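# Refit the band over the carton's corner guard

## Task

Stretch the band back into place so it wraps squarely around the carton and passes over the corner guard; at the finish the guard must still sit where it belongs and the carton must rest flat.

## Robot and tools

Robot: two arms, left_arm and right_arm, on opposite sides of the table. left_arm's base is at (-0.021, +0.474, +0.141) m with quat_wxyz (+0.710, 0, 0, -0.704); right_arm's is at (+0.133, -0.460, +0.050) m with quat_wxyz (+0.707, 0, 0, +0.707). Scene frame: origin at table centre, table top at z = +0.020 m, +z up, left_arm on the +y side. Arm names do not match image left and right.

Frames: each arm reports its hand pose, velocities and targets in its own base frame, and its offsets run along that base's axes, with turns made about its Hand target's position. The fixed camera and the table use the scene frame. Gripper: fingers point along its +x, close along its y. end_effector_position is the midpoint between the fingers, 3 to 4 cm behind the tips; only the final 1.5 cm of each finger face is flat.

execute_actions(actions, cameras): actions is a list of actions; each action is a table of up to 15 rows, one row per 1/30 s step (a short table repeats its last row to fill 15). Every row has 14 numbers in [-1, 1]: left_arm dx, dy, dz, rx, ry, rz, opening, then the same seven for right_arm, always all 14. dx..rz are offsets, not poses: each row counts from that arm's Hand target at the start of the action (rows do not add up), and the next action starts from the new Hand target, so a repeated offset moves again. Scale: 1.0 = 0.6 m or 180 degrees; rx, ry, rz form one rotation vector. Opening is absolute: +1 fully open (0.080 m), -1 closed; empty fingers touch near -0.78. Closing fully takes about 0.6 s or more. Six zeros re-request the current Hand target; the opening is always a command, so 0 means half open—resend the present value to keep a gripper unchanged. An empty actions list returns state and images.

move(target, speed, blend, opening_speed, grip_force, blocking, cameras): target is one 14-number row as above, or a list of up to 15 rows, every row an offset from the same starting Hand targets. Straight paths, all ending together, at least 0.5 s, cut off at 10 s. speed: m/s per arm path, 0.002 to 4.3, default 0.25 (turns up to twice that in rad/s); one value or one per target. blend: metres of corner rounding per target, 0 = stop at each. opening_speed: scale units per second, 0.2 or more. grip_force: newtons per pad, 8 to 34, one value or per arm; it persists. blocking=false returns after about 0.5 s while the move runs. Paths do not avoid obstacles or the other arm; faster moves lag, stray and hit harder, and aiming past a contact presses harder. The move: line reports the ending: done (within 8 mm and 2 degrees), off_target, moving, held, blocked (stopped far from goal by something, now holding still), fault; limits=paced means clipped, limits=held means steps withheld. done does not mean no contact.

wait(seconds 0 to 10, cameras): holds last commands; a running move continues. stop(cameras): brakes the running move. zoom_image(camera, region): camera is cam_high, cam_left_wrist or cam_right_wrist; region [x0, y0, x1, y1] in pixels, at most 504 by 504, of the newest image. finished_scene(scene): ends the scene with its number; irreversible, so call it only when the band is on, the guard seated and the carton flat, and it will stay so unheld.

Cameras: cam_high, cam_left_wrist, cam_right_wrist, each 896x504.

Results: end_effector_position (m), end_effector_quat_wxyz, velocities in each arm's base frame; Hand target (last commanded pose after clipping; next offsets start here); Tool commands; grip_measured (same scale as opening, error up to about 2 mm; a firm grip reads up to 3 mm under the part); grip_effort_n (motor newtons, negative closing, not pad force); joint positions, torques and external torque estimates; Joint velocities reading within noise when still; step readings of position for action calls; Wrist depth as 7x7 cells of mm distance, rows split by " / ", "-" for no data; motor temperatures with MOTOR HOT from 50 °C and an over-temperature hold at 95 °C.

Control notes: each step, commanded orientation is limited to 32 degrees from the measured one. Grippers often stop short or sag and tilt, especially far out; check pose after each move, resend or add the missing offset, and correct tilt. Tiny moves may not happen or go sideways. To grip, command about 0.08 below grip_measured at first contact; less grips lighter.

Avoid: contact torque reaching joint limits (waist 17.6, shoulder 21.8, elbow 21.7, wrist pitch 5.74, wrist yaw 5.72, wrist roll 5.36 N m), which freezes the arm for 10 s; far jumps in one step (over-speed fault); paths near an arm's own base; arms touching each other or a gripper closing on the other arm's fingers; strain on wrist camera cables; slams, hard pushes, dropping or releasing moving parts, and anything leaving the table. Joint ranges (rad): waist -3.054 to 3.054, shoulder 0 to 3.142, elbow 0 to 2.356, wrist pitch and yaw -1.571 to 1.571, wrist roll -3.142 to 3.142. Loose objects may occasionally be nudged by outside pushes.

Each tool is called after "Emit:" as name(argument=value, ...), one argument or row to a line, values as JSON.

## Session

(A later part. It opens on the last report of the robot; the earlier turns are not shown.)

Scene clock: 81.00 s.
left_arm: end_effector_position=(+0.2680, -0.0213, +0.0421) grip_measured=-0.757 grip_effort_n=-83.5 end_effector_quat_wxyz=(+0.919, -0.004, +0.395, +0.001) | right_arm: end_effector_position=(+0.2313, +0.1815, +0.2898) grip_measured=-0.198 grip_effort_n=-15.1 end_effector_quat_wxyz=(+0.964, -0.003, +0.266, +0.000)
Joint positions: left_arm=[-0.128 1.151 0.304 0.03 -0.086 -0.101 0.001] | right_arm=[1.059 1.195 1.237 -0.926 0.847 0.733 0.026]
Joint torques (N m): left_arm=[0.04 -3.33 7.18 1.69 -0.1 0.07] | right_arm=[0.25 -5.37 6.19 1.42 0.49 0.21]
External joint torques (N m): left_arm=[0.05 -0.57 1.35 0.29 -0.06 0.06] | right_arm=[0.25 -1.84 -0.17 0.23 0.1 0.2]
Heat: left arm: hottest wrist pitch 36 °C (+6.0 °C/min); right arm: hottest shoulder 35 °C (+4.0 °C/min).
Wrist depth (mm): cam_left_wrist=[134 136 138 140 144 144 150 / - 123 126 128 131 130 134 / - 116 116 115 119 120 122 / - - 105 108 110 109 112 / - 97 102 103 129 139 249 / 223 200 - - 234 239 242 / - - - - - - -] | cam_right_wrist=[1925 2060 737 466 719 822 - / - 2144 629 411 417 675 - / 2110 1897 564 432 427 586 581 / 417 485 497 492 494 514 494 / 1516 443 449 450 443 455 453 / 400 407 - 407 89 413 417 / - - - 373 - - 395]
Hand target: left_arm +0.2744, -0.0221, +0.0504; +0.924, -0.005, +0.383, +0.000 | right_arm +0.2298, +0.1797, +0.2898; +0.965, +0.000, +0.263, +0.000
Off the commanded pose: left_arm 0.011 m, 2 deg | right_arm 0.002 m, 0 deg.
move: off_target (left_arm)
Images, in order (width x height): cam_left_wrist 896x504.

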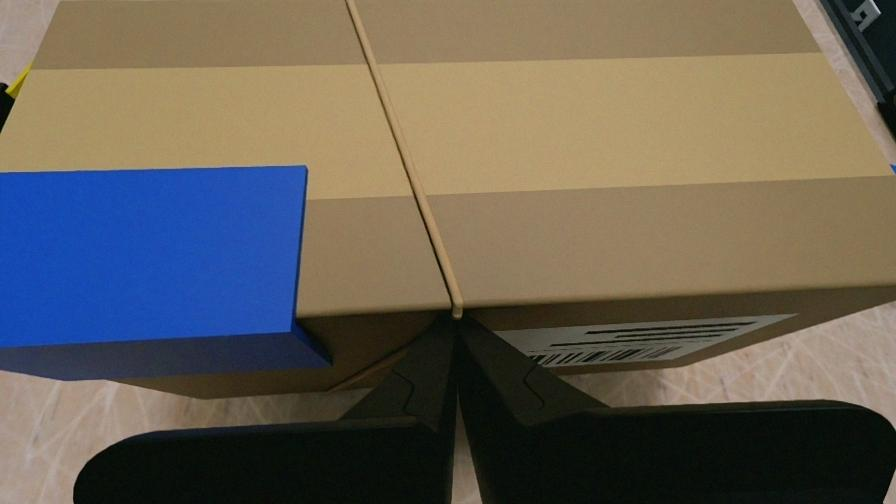

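Emit:
move(
  target=[-0.0257,0,0.0127,0,0,0,-1,0,0,0,0,0,0,-0.2],
  cameras=["cam_left_wrist","cam_right_wrist"],
  speed=0.05,
)

Emit:
zoom_image(
  camera="cam_left_wrist",
  region=[348, 230, 558, 400],
)

Scene clock: 84.30 s.
left_arm: end_effector_position=(+0.2586, -0.0198, +0.0555) grip_measured=-0.757 grip_effort_n=-83.5 end_effector_quat_wxyz=(+0.922, -0.005, +0.388, +0.004) | right_arm: end_effector_position=(+0.2313, +0.1815, +0.2898) grip_measured=-0.198 grip_effort_n=-15.1 end_effector_quat_wxyz=(+0.964, -0.003, +0.266, +0.000)
Joint positions: left_arm=[-0.132 1.034 0.304 -0.071 -0.096 -0.107 0.001] | right_arm=[1.059 1.195 1.237 -0.926 0.847 0.733 0.026]
Joint torques (N m): left_arm=[-0.57 -3.64 5.65 1.46 -0.08 -0.05] | right_arm=[0.26 -5.36 6.19 1.41 0.49 0.21]
External joint torques (N m): left_arm=[-0.56 -1.33 -0.51 0.04 -0.03 -0.06] | right_arm=[0.25 -1.84 -0.14 0.23 0.1 0.21]
Heat: left arm: hottest wrist pitch 36 °C (+6.1 °C/min); right arm: hottest shoulder 35 °C (+4.0 °C/min).
Wrist depth (mm): cam_left_wrist=[362 158 372 161 161 166 388 / 142 143 144 147 149 150 342 / 132 133 130 132 137 139 141 / 117 116 121 123 123 126 129 / 122 115 127 120 155 168 268 / 239 239 - - 251 253 255 / - - - - - - -] | cam_right_wrist=[- - 711 456 445 814 1857 / - 2093 634 413 418 678 1713 / 1691 591 562 433 428 585 577 / 433 494 498 493 490 514 501 / 1516 443 449 449 452 463 456 / 399 408 - 407 89 412 419 / - - - 371 - - 394]
Hand target: left_arm +0.2590, -0.0221, +0.0581; +0.924, -0.005, +0.383, +0.000 | right_arm +0.2298, +0.1797, +0.2898; +0.965, +0.000, +0.263, +0.000
Off the commanded pose: left_arm 0.003 m, 1 deg | right_arm 0.002 m, 0 deg.
move: done
Images, in order (width x height): cam_left_wrist 896x504, cam_right_wrist 896x504.

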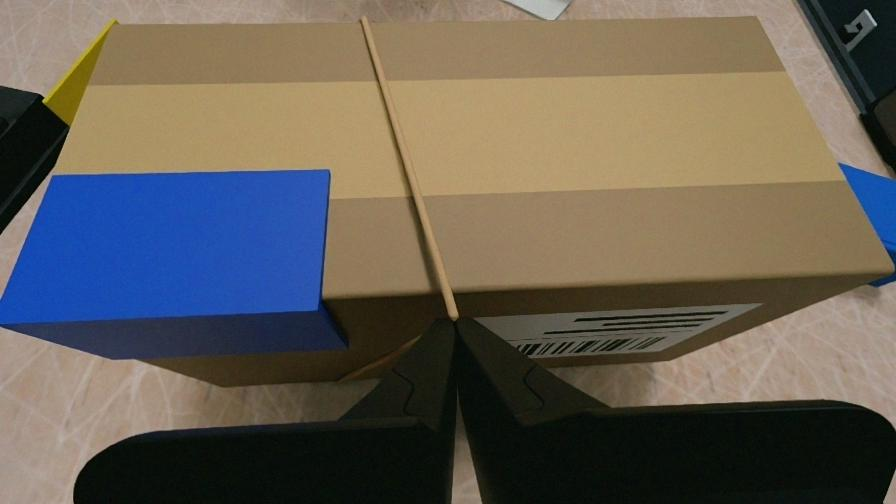

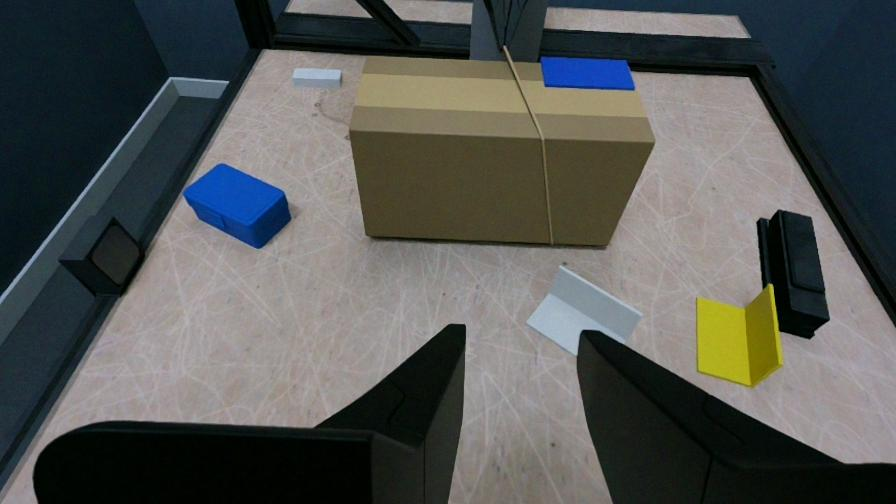

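Scaled by 2.400 from the camera's 896x504 image, which has a finer 1280x720 frame.

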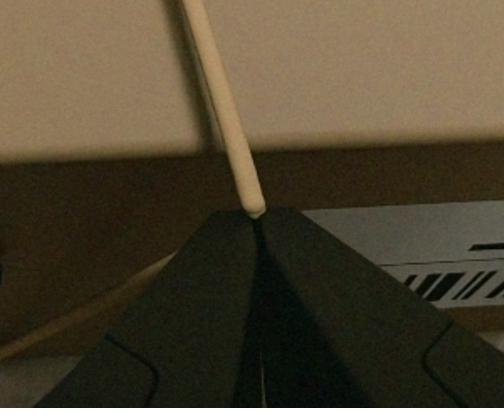

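Emit:
move(
  target=[
    [-0.013,0,0.013,0,0,0,-1,0,0,0,0,0,0,-0.2],
    [-0.013,0.123,0.013,0,0,0,-1,0,0,0,0,0,0,-0.2],
  ],
  cameras=["cam_left_wrist","cam_right_wrist"],
  speed=0.08,
  blend=0.005,
)

Emit:
zoom_image(
  camera="cam_right_wrist",
  region=[340, 20, 680, 260],
)

Scene clock: 91.13 s.
left_arm: end_effector_position=(+0.2471, +0.0494, +0.0598) grip_measured=-0.757 grip_effort_n=-83.5 end_effector_quat_wxyz=(+0.920, -0.007, +0.391, -0.001) | right_arm: end_effector_position=(+0.2313, +0.1815, +0.2898) grip_measured=-0.198 grip_effort_n=-15.1 end_effector_quat_wxyz=(+0.964, -0.003, +0.266, +0.000)
Joint positions: left_arm=[0.34 1.001 0.32 -0.153 0.24 0.238 0.001] | right_arm=[1.059 1.195 1.237 -0.926 0.847 0.733 0.026]
Joint torques (N m): left_arm=[0.66 -2.36 7.32 1.51 0.26 0.11] | right_arm=[0.26 -5.38 6.19 1.41 0.49 0.21]
External joint torques (N m): left_arm=[0.65 -0.18 1.04 0.12 0.14 0.11] | right_arm=[0.3 -1.86 -0.11 0.25 0.1 0.21]
Heat: left arm: hottest wrist pitch 35 °C (+5.1 °C/min); right arm: hottest shoulder 35 °C (+4.1 °C/min).
Wrist depth (mm): cam_left_wrist=[353 370 167 167 171 174 176 / 324 305 149 152 154 156 159 / 253 301 135 133 142 143 146 / 271 278 - 126 132 135 139 / 257 259 189 146 196 215 272 / 240 245 - - 257 259 263 / - - - - - - -] | cam_right_wrist=[- - 717 707 681 848 1747 / 1819 2093 632 413 417 676 1589 / 1954 1819 562 432 427 585 606 / 1465 484 495 490 494 515 516 / 1516 443 448 452 449 455 456 / 400 406 - 407 89 416 416 / - - - 372 - - 395]
Hand target: left_arm +0.2511, +0.0517, +0.0658; +0.924, -0.005, +0.383, +0.000 | right_arm +0.2298, +0.1797, +0.2898; +0.965, +0.000, +0.263, +0.000
Off the commanded pose: left_arm 0.008 m, 1 deg | right_arm 0.002 m, 0 deg.
move: done
Images, in order (width x height): cam_left_wrist 896x504, cam_right_wrist 896x504.

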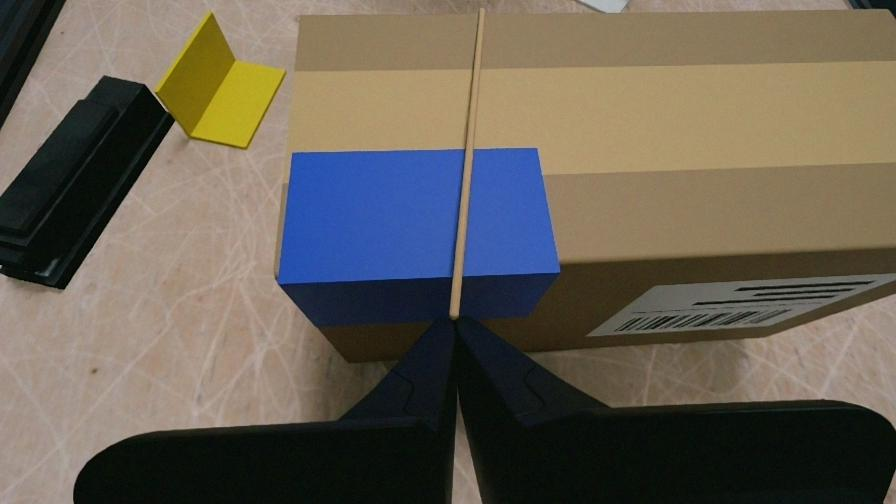

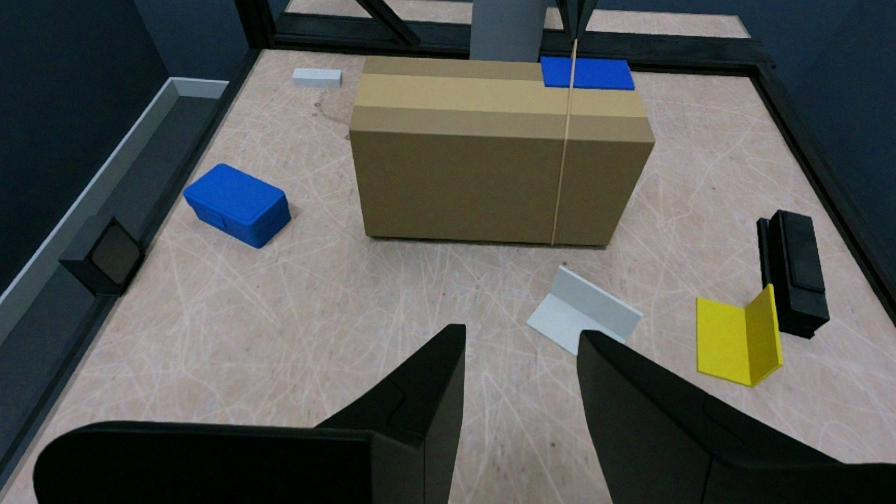

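Scaled by 1.482 from the camera's 896x504 image, which has a finer 1280x720 frame.

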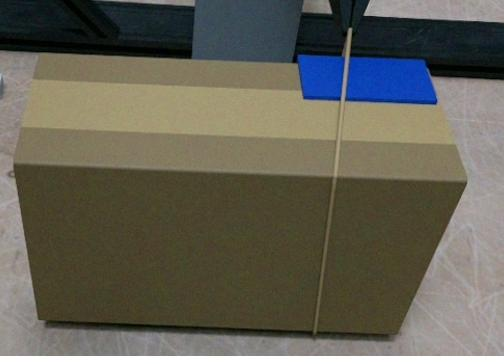

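Emit:
move(
  target=[0,0.06,0,0,0,0,-1,0,0,0,0,0,0,-0.2],
  cameras=["cam_left_wrist","cam_right_wrist"],
  speed=0.08,
)

Emit:
zoom_image(
  camera="cam_right_wrist",
  region=[340, 20, 680, 260],
)

Scene clock: 95.90 s.
left_arm: end_effector_position=(+0.2477, +0.0828, +0.0600) grip_measured=-0.757 grip_effort_n=-83.5 end_effector_quat_wxyz=(+0.921, -0.008, +0.390, -0.005) | right_arm: end_effector_position=(+0.2313, +0.1815, +0.2898) grip_measured=-0.198 grip_effort_n=-15.6 end_effector_quat_wxyz=(+0.964, -0.003, +0.266, +0.000)
Joint positions: left_arm=[0.537 1.103 0.373 -0.153 0.378 0.395 0.001] | right_arm=[1.059 1.195 1.237 -0.926 0.847 0.733 0.026]
Joint torques (N m): left_arm=[0.97 -2.84 7.22 1.44 0.23 0.18] | right_arm=[0.26 -5.36 6.19 1.42 0.49 0.21]
External joint torques (N m): left_arm=[0.98 -0.21 1.2 0.14 0.03 0.17] | right_arm=[0.25 -1.82 -0.15 0.25 0.1 0.21]
Heat: left arm: hottest wrist pitch 35 °C (+4.0 °C/min); right arm: hottest wrist pitch 36 °C (+3.0 °C/min).
Wrist depth (mm): cam_left_wrist=[353 359 368 167 171 176 178 / 320 - 332 153 155 158 161 / 285 297 305 134 139 145 148 / 266 276 282 124 128 135 139 / 254 257 263 142 198 213 233 / 239 244 - - 258 260 265 / - - - - - - -] | cam_right_wrist=[- - 711 676 663 845 1747 / - 2162 631 411 419 676 1806 / 1579 576 552 431 427 582 575 / 1598 488 498 492 496 511 513 / 1524 440 446 449 446 448 454 / 401 408 - 408 89 415 417 / - - - 372 - - 394]
Hand target: left_arm +0.2512, +0.0876, +0.0659; +0.924, -0.005, +0.383, +0.000 | right_arm +0.2298, +0.1797, +0.2898; +0.965, +0.000, +0.263, +0.000
Off the commanded pose: left_arm 0.008 m, 1 deg | right_arm 0.002 m, 0 deg.
move: done
Images, in order (width x height): cam_left_wrist 896x504, cam_right_wrist 896x504.

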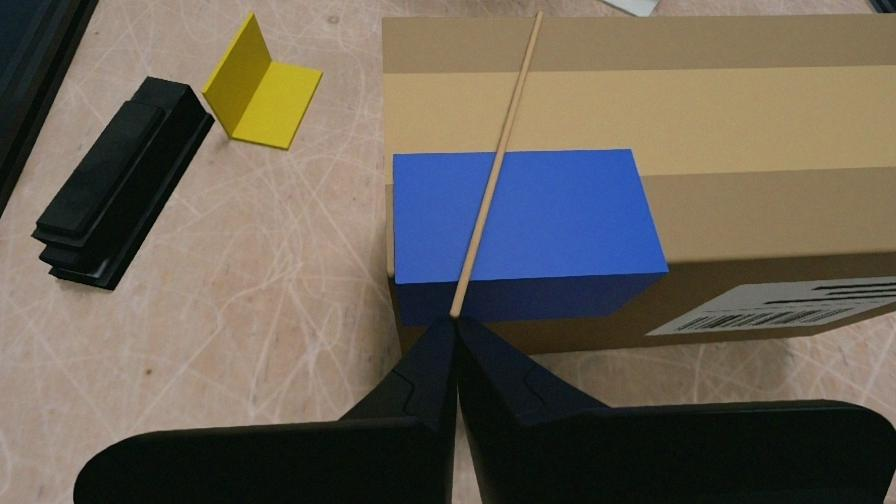

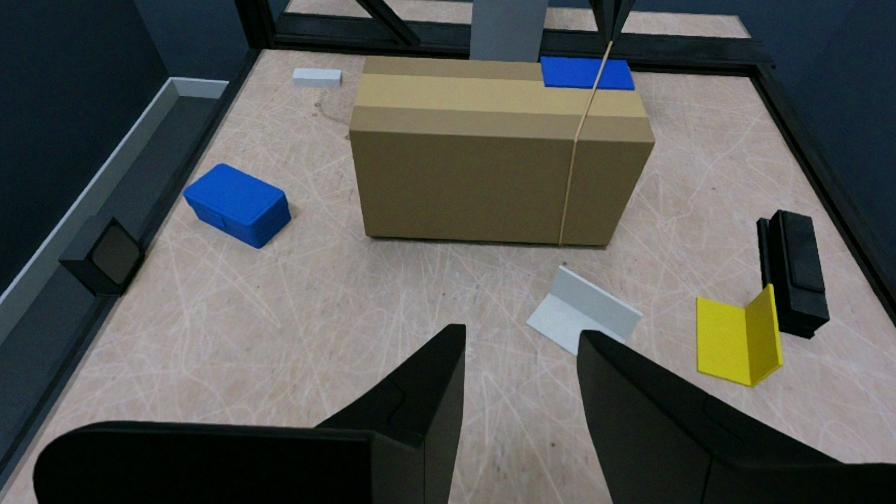

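Scaled by 1.482 from the camera's 896x504 image, which has a finer 1280x720 frame.

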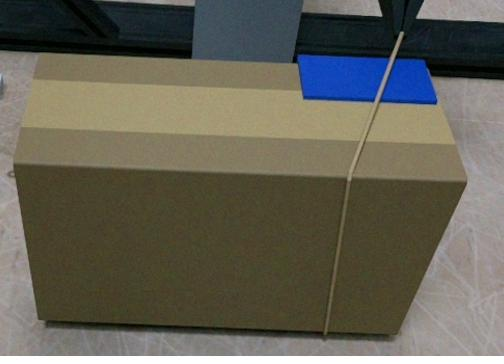

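Emit:
move(
  target=[0,0.047,0,0,0,0,-1,0,0,0,0,0,0,-0.2],
  cameras=["cam_left_wrist","cam_right_wrist"],
  speed=0.08,
)

Emit:
zoom_image(
  camera="cam_right_wrist",
  region=[340, 20, 680, 260],
)

Scene clock: 100.20 s.
left_arm: end_effector_position=(+0.2486, +0.1092, +0.0601) grip_measured=-0.757 grip_effort_n=-83.5 end_effector_quat_wxyz=(+0.921, -0.009, +0.389, -0.008) | right_arm: end_effector_position=(+0.2313, +0.1815, +0.2898) grip_measured=-0.198 grip_effort_n=-15.1 end_effector_quat_wxyz=(+0.964, -0.003, +0.266, +0.000)
Joint positions: left_arm=[0.664 1.2 0.43 -0.159 0.463 0.505 0.001] | right_arm=[1.059 1.195 1.237 -0.926 0.847 0.733 0.026]
Joint torques (N m): left_arm=[1.44 -3.31 7.34 1.26 0.22 0.12] | right_arm=[0.26 -5.37 6.19 1.42 0.49 0.21]
External joint torques (N m): left_arm=[1.44 -0.18 1.49 0.03 -0.03 0.12] | right_arm=[0.27 -1.84 -0.14 0.25 0.1 0.21]
Heat: left arm: hottest elbow 35 °C (+2.0 °C/min); right arm: hottest wrist pitch 36 °C (+3.0 °C/min).
Wrist depth (mm): cam_left_wrist=[1342 358 367 360 173 177 181 / 323 324 319 175 155 158 162 / 293 292 304 299 139 144 149 / 267 274 283 278 125 132 140 / 253 256 263 158 189 207 228 / 238 242 - - 259 261 266 / - - - - - - -] | cam_right_wrist=[- 2180 743 751 468 807 1806 / - 2013 631 411 417 681 1758 / 1680 589 564 432 426 581 590 / 1608 492 500 490 493 513 505 / 1507 441 446 452 450 447 457 / 400 408 - 406 89 414 418 / - - - 373 - - 395]
Hand target: left_arm +0.2512, +0.1158, +0.0659; +0.924, -0.005, +0.383, +0.000 | right_arm +0.2298, +0.1797, +0.2898; +0.965, +0.000, +0.263, +0.000
Off the commanded pose: left_arm 0.009 m, 1 deg | right_arm 0.002 m, 0 deg.
move: off_target (left_arm)
Images, in order (width x height): cam_left_wrist 896x504, cam_right_wrist 896x504.

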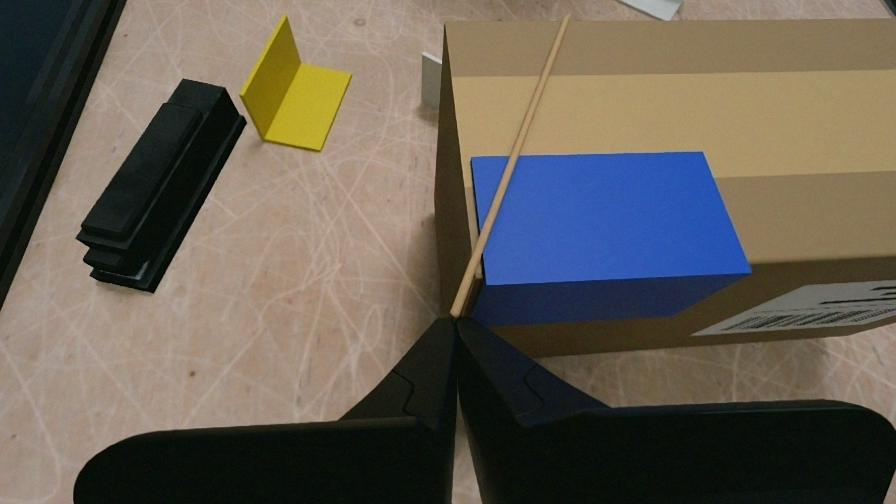

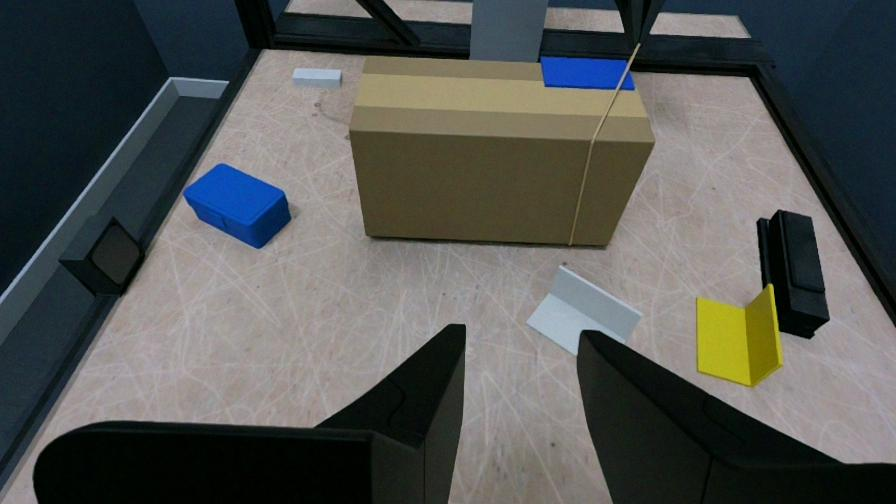

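Scaled by 1.482 from the camera's 896x504 image, which has a finer 1280x720 frame.

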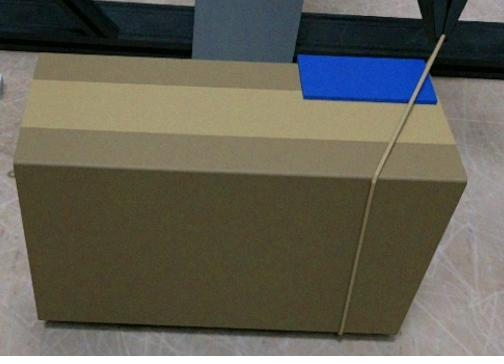

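Emit:
move(
  target=[
    [0,-0.066,0,0,0,0,-1,0,0,0,0,0,0,-0.2],
    [0.018,-0.066,-0.018,0,0,0,-1,0,0,0,0,0,0,-0.2],
  ],
  cameras=["cam_left_wrist","cam_right_wrist"],
  speed=0.08,
)

Emit:
zoom_image(
  camera="cam_right_wrist",
  region=[340, 20, 680, 260],
)

Emit:
zoom_image(
  camera="cam_left_wrist",
  region=[348, 230, 558, 400],
)

Scene clock: 105.93 s.
left_arm: end_effector_position=(+0.2624, +0.0755, +0.0566) grip_measured=-0.757 grip_effort_n=-83.5 end_effector_quat_wxyz=(+0.924, -0.006, +0.382, -0.003) | right_arm: end_effector_position=(+0.2313, +0.1815, +0.2898) grip_measured=-0.198 grip_effort_n=-15.1 end_effector_quat_wxyz=(+0.964, -0.003, +0.266, +0.000)
Joint positions: left_arm=[0.46 1.156 0.366 -0.051 0.33 0.329 0.001] | right_arm=[1.059 1.195 1.237 -0.926 0.847 0.733 0.026]
Joint torques (N m): left_arm=[0.16 -2.53 5.02 1.8 -0.12 -0.09] | right_arm=[0.26 -5.36 6.19 1.41 0.49 0.21]
External joint torques (N m): left_arm=[0.16 0.36 -0.88 0.46 -0.28 -0.1] | right_arm=[0.23 -1.88 -0.1 0.25 0.1 0.21]
Heat: left arm: hottest elbow 35 °C (+1.0 °C/min); right arm: hottest wrist pitch 36 °C (+4.0 °C/min).
Wrist depth (mm): cam_left_wrist=[354 362 373 380 388 397 176 / 323 312 328 149 153 156 158 / 290 301 300 130 141 142 144 / 249 275 281 - 124 129 132 / 253 257 256 113 120 145 162 / 237 241 - - - 252 260 / - - - - - - -] | cam_right_wrist=[1579 - 727 689 663 840 1983 / 1870 2093 634 413 416 681 685 / 1884 589 552 433 428 585 573 / 438 484 499 493 497 512 506 / 1490 440 448 451 451 459 453 / 399 407 - 408 89 413 416 / - - - 371 - - 395]
Hand target: left_arm +0.2620, +0.0762, +0.0550; +0.924, -0.005, +0.383, +0.000 | right_arm +0.2298, +0.1797, +0.2898; +0.965, +0.000, +0.263, +0.000
Off the commanded pose: left_arm 0.002 m, 0 deg | right_arm 0.002 m, 0 deg.
move: done
Images, in order (width x height): cam_left_wrist 896x504, cam_right_wrist 896x504.

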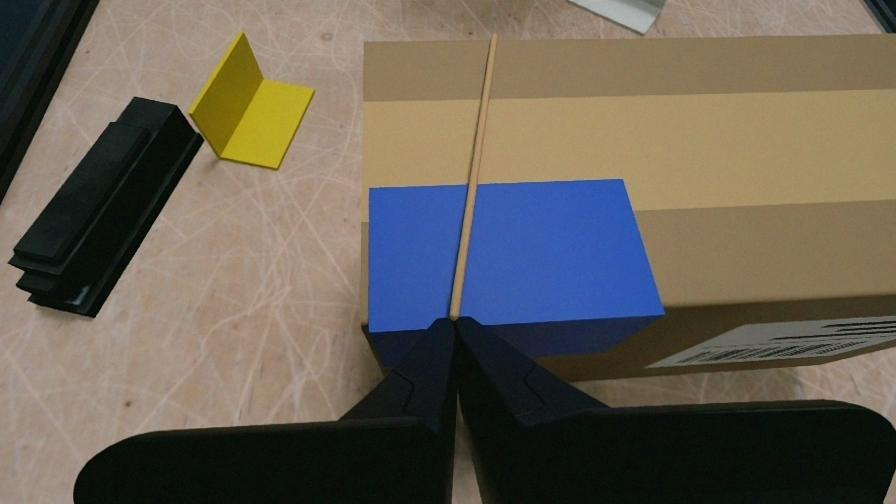

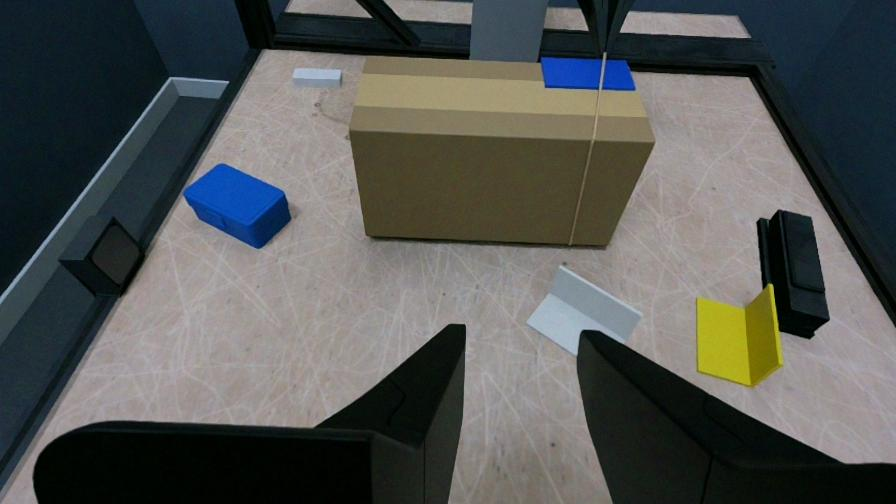

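Scaled by 1.482 from the camera's 896x504 image, which has a finer 1280x720 frame.

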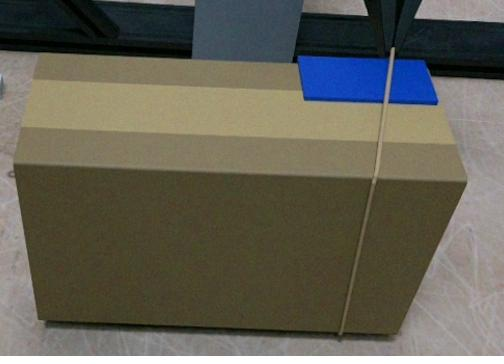

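Scaled by 2.400 from the camera's 896x504 image, which has a finer 1280x720 frame.

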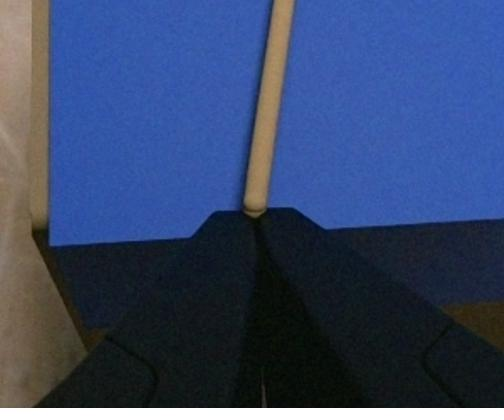

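Emit:
move(
  target=[
    [-0.015,-0.01,0.01,0,0,0,-1,0,0,0,0,0,0,-0.2],
    [-0.012,-0.037,0.01,0,0,0,-1,0,0,0,0,0,0,-0.2],
    [0.002,-0.037,-0.007,0,0,0,-1,0,0,0,0,0,0,-0.2],
  ],
  cameras=["cam_left_wrist","cam_right_wrist"],
  speed=0.06,
)

Emit:
zoom_image(
  camera="cam_right_wrist",
  region=[340, 20, 680, 260],
)

Emit:
zoom_image(
  camera="cam_left_wrist",
  region=[348, 230, 558, 400],
)

Scene clock: 112.63 s.
left_arm: end_effector_position=(+0.2629, +0.0543, +0.0533) grip_measured=-0.757 grip_effort_n=-83.5 end_effector_quat_wxyz=(+0.924, -0.006, +0.381, -0.001) | right_arm: end_effector_position=(+0.2313, +0.1815, +0.2898) grip_measured=-0.198 grip_effort_n=-15.1 end_effector_quat_wxyz=(+0.964, -0.003, +0.266, +0.000)
Joint positions: left_arm=[0.34 1.117 0.325 -0.021 0.245 0.235 0.001] | right_arm=[1.059 1.195 1.237 -0.926 0.847 0.733 0.026]
Joint torques (N m): left_arm=[-0.43 -1.51 5.14 2.19 -0.18 -0.07] | right_arm=[0.25 -5.37 6.19 1.42 0.49 0.21]
External joint torques (N m): left_arm=[-0.43 1.14 -0.83 0.81 -0.3 -0.07] | right_arm=[0.23 -1.87 -0.1 0.25 0.1 0.21]
Heat: left arm: hottest wrist pitch 35 °C (+2.0 °C/min); right arm: hottest wrist pitch 36 °C (+4.0 °C/min).
Wrist depth (mm): cam_left_wrist=[359 364 376 163 164 395 171 / 323 311 143 145 149 152 154 / 255 298 133 127 135 139 140 / 264 275 117 119 123 125 128 / 249 254 113 111 131 153 168 / 235 239 - - 248 250 256 / - - - - - - -] | cam_right_wrist=[- - 725 687 450 758 - / - 2127 631 411 421 676 1758 / 1691 590 551 432 427 587 625 / 421 484 498 491 495 512 495 / 1499 443 448 449 453 464 456 / 399 407 - 406 89 419 419 / - - - 373 - - 395]
Hand target: left_arm +0.2632, +0.0540, +0.0509; +0.924, -0.005, +0.383, +0.000 | right_arm +0.2298, +0.1797, +0.2898; +0.965, +0.000, +0.263, +0.000
Off the commanded pose: left_arm 0.003 m, 0 deg | right_arm 0.002 m, 0 deg.
move: done
Images, in order (width x height): cam_left_wrist 896x504, cam_right_wrist 896x504.

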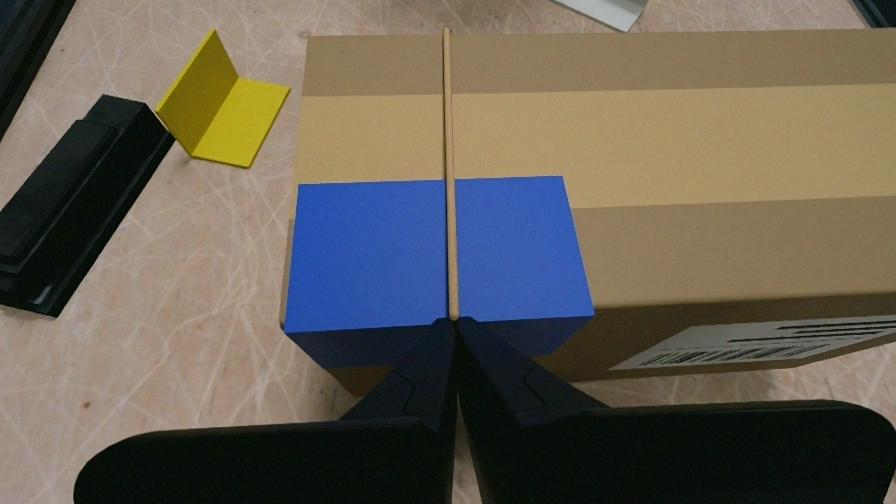

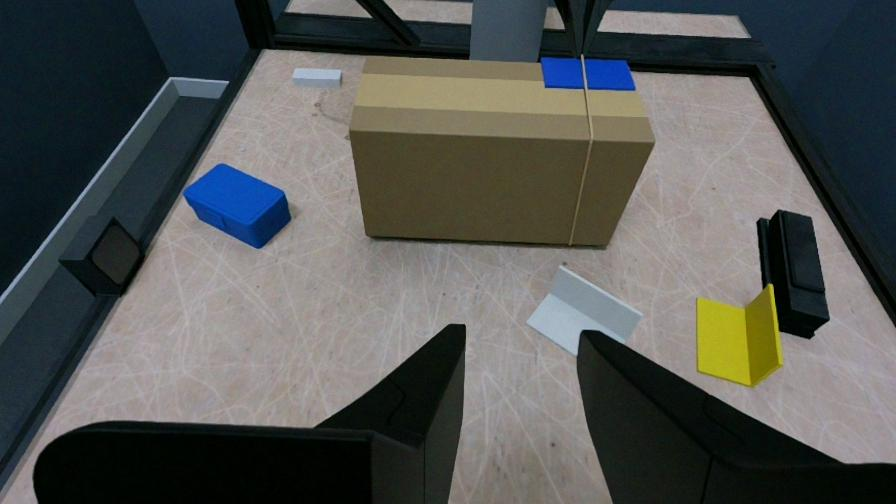

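Scaled by 1.482 from the camera's 896x504 image, which has a finer 1280x720 frame.

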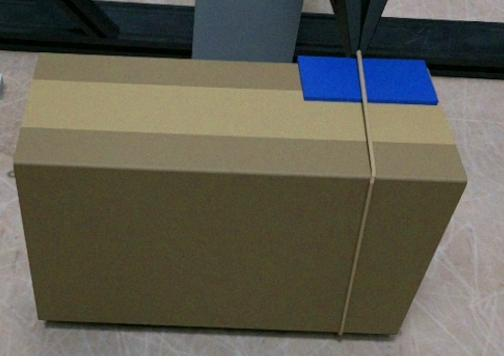

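Scaled by 2.400 from the camera's 896x504 image, which has a finer 1280x720 frame.

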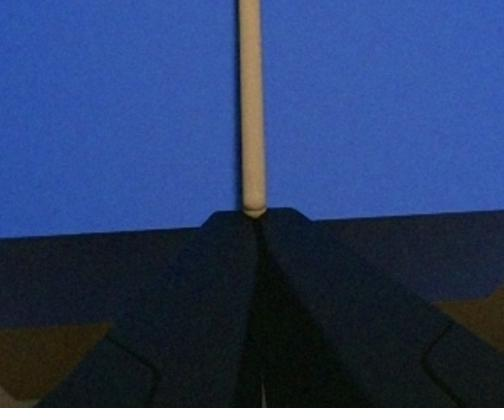

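Emit:
move(
  target=[
    [0.0,0,-0.009,0,0,0,-1,0,0,0,0,0,0,-0.2],
    [0.0,0,-0.009,0,0,0,-0.6,0,0,0,0,0,0,-0.2],
  ],
  cameras=["cam_left_wrist","cam_right_wrist"],
  speed=0.05,
  opening_speed=0.4,
)

Emit:
zoom_image(
  camera="cam_left_wrist",
  region=[348, 230, 558, 400],
)

Scene clock: 119.90 s.
left_arm: end_effector_position=(+0.2636, +0.0547, +0.0518) grip_measured=-0.606 grip_effort_n=24.4 end_effector_quat_wxyz=(+0.927, -0.004, +0.374, +0.000) | right_arm: end_effector_position=(+0.2313, +0.1815, +0.2898) grip_measured=-0.198 grip_effort_n=-15.1 end_effector_quat_wxyz=(+0.964, -0.003, +0.266, +0.000)
Joint positions: left_arm=[0.341 1.122 0.31 0.014 0.245 0.235 0.008] | right_arm=[1.059 1.195 1.237 -0.926 0.847 0.733 0.026]
Joint torques (N m): left_arm=[-0.52 0.23 5.13 2.19 -0.16 -0.04] | right_arm=[0.25 -5.36 6.19 1.41 0.49 0.21]
External joint torques (N m): left_arm=[-0.55 2.94 -0.93 0.74 -0.27 -0.04] | right_arm=[0.26 -1.82 -0.15 0.24 0.1 0.21]
Heat: left arm: hottest wrist pitch 36 °C (+2.0 °C/min); right arm: hottest wrist pitch 36 °C (+3.0 °C/min).
Wrist depth (mm): cam_left_wrist=[369 373 386 387 386 398 402 / 332 334 - 149 152 154 155 / 260 299 136 129 137 141 140 / 269 279 120 121 123 126 128 / 252 258 111 112 126 131 143 / 238 242 - - - 248 253 / - - - - - - -] | cam_right_wrist=[- - 741 754 458 832 - / - 2180 629 413 416 673 - / - 576 553 430 426 582 566 / 450 482 495 492 493 513 518 / 1524 443 449 452 450 452 456 / 398 408 - 407 89 416 418 / - - - 371 - - 396]
Hand target: left_arm +0.2632, +0.0540, +0.0455; +0.924, -0.005, +0.383, +0.000 | right_arm +0.2298, +0.1797, +0.2898; +0.965, +0.000, +0.263, +0.000
Off the commanded pose: left_arm 0.006 m, 1 deg | right_arm 0.002 m, 0 deg.
move: done
Images, in order (width x height): cam_left_wrist 896x504, cam_right_wrist 896x504.

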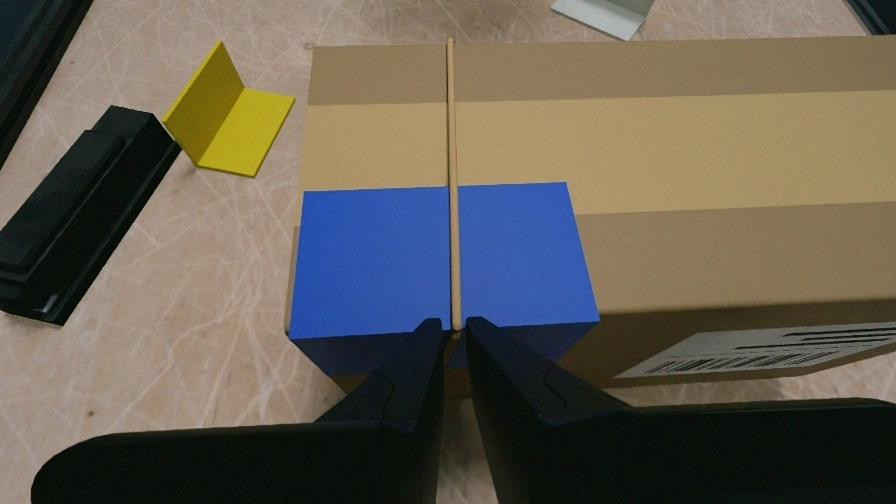

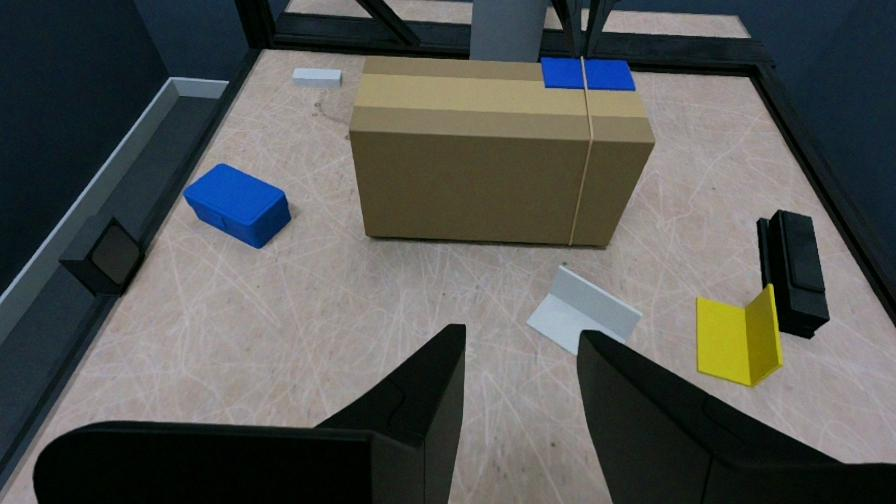

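Scaled by 2.400 from the camera's 896x504 image, which has a finer 1280x720 frame.

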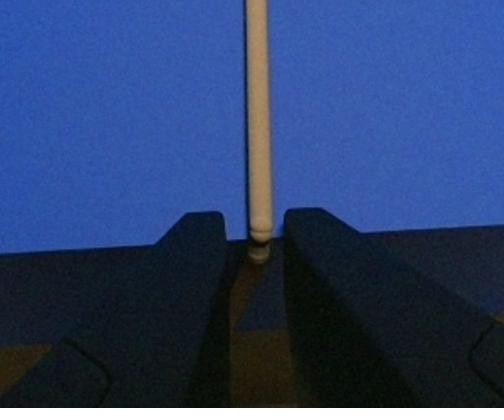

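Emit:
move(
  target=[
    [-0.042,0,0.042,0,0,0,-0.4,0,0,0,0,0,0,-0.2],
    [-0.16,-0.08,0.13,0,-0.06,0,0,0,0,0,0,0,0,-0.2],
  ],
  cameras=["all"],
  speed=0.12,
)

Emit:
zoom_image(
  camera="cam_left_wrist",
  region=[100, 50, 500, 400],
)

Emit:
zoom_image(
  camera="cam_right_wrist",
  region=[340, 20, 680, 260],
)

Scene clock: 126.77 s.
left_arm: end_effector_position=(+0.1672, +0.0056, +0.1180) grip_measured=-0.005 grip_effort_n=19.3 end_effector_quat_wxyz=(+0.954, -0.007, +0.301, -0.002) | right_arm: end_effector_position=(+0.2313, +0.1815, +0.2898) grip_measured=-0.198 grip_effort_n=-15.1 end_effector_quat_wxyz=(+0.964, -0.003, +0.266, +0.000)
Joint positions: left_arm=[0.157 0.145 0.322 -0.795 0.137 0.079 0.035] | right_arm=[1.059 1.195 1.237 -0.926 0.847 0.733 0.026]
Joint torques (N m): left_arm=[-0.35 0.56 7.38 1.5 -0.18 -0.05] | right_arm=[0.25 -5.37 6.19 1.41 0.49 0.21]
External joint torques (N m): left_arm=[-0.36 -0.48 0.92 -0.09 -0.23 -0.05] | right_arm=[0.24 -1.86 -0.11 0.25 0.11 0.21]
Heat: left arm: hottest wrist pitch 37 °C (+2.0 °C/min); right arm: hottest wrist pitch 36 °C (+2.0 °C/min).
Wrist depth (mm): cam_left_wrist=[- 612 613 625 635 617 1398 / 1432 510 495 284 289 519 - / 441 439 246 246 248 384 1249 / 368 383 240 246 256 372 406 / 342 344 290 316 314 358 359 / 310 317 - 316 - 335 332 / - - - 288 - - -] | cam_right_wrist=[- - 735 745 827 776 - / 1638 2077 631 413 415 678 731 / 1691 594 549 431 427 583 567 / 452 484 496 492 498 511 489 / 1499 443 446 451 441 452 459 / 400 408 - 406 89 411 418 / - - - 373 - - 395]
Hand target: left_arm +0.1672, +0.0060, +0.1235; +0.956, -0.005, +0.294, +0.000 | right_arm +0.2298, +0.1797, +0.2898; +0.965, +0.000, +0.263, +0.000
Off the commanded pose: left_arm 0.006 m, 1 deg | right_arm 0.002 m, 0 deg.
move: done

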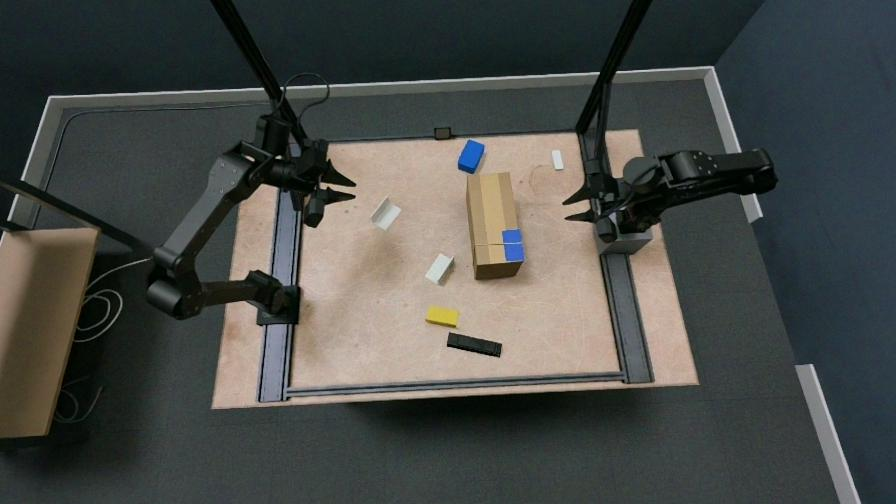

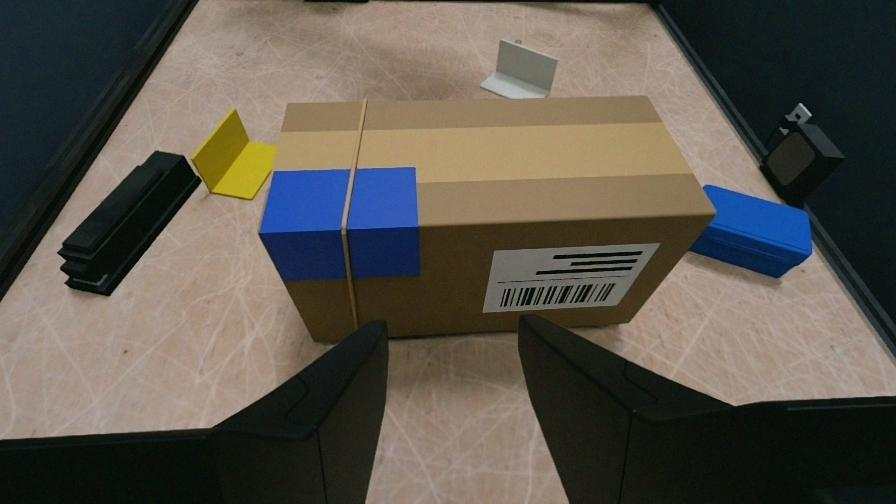

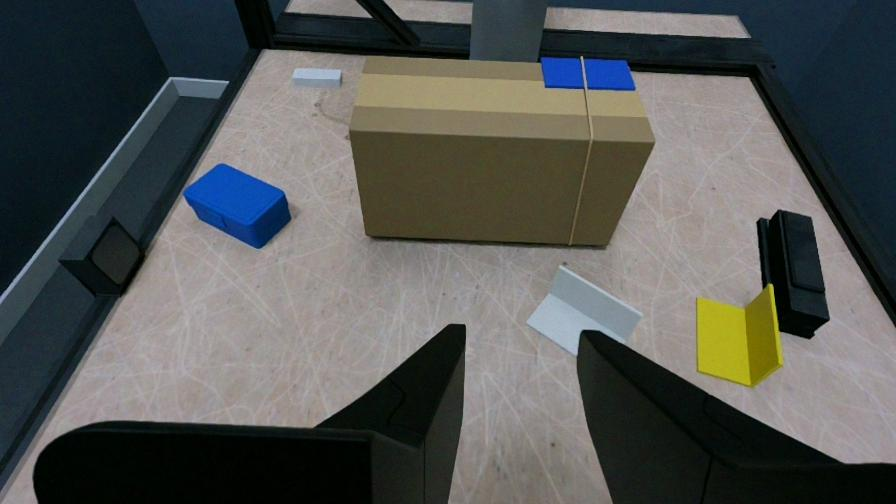

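Scaled by 1.260 from the camera's 896x504 image, which has a finer 1280x720 frame.

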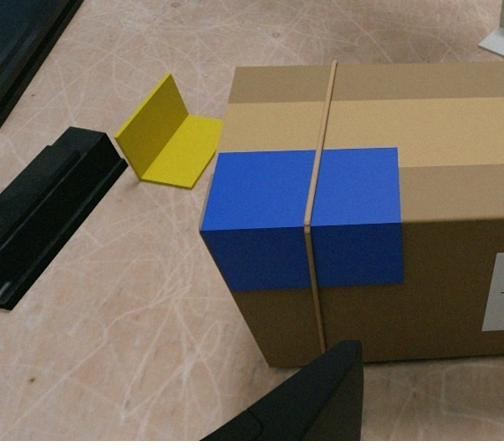

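Scaled by 1.482 from the camera's 896x504 image, which has a finer 1280x720 frame.

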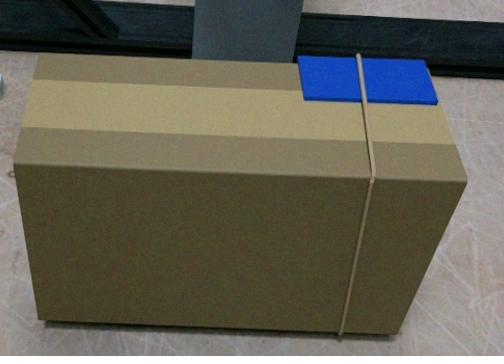

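Emit:
move(
  target=[0,0,0,0,0,0,0,0.283,-0.133,-0.15,0,0.081,0,-0.2],
  cameras=["cam_high","cam_right_wrist"],
  speed=0.15,
)

Scene clock: 150.07 s.
left_arm: end_effector_position=(+0.1672, +0.0057, +0.1180) grip_measured=-0.004 grip_effort_n=18.8 end_effector_quat_wxyz=(+0.954, -0.007, +0.301, -0.002) | right_arm: end_effector_position=(+0.3961, +0.0992, +0.1998) grip_measured=-0.198 grip_effort_n=-15.1 end_effector_quat_wxyz=(+0.923, +0.000, +0.384, -0.001)
Joint positions: left_arm=[0.157 0.145 0.322 -0.795 0.136 0.079 0.035] | right_arm=[0.331 1.526 1.24 -0.53 0.233 0.24 0.026]
Joint torques (N m): left_arm=[-0.45 0.5 7.32 1.49 -0.23 -0.1] | right_arm=[-0.21 -5.65 9.04 1.56 0 -0.13]
External joint torques (N m): left_arm=[-0.46 -0.6 1.01 -0.03 -0.27 -0.1] | right_arm=[-0.09 0.79 2.27 0.17 -0.13 -0.14]
Heat: left arm: hottest wrist pitch 37 °C (+2.0 °C/min); right arm: hottest wrist pitch 37 °C (+2.0 °C/min).
Wrist depth (mm): cam_left_wrist=[- 605 612 625 637 626 - / - 507 496 286 290 548 1424 / 431 419 249 246 247 381 - / 372 378 239 247 257 370 406 / 341 346 290 315 315 358 361 / 307 317 - 316 - 335 334 / - - - 288 - - -] | cam_right_wrist=[213 209 208 207 206 401 395 / 206 204 202 200 199 370 368 / 350 258 255 254 264 347 348 / 328 328 325 324 322 325 323 / 313 311 310 311 310 306 301 / 296 296 - 288 98 287 262 / - - - 274 271 - 276]
Hand target: left_arm +0.1672, +0.0061, +0.1235; +0.956, -0.005, +0.294, +0.000 | right_arm +0.3997, +0.0999, +0.1999; +0.924, +0.000, +0.383, +0.000
Off the commanded pose: left_arm 0.006 m, 1 deg | right_arm 0.004 m, 0 deg.
move: done
Images, in order (width x height): cam_high 896x504, cam_right_wrist 896x504.

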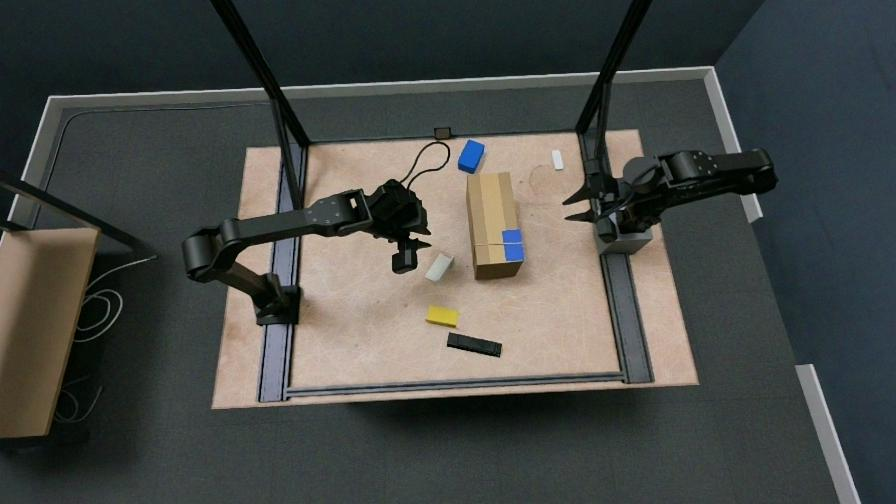

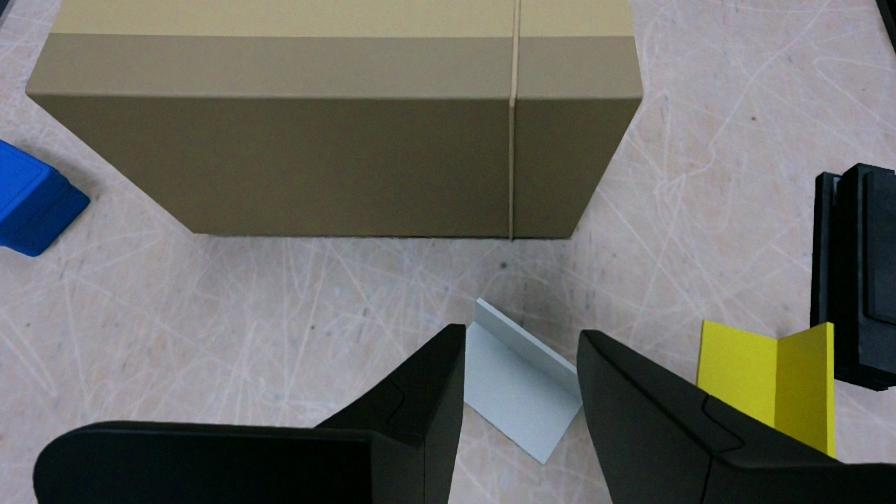

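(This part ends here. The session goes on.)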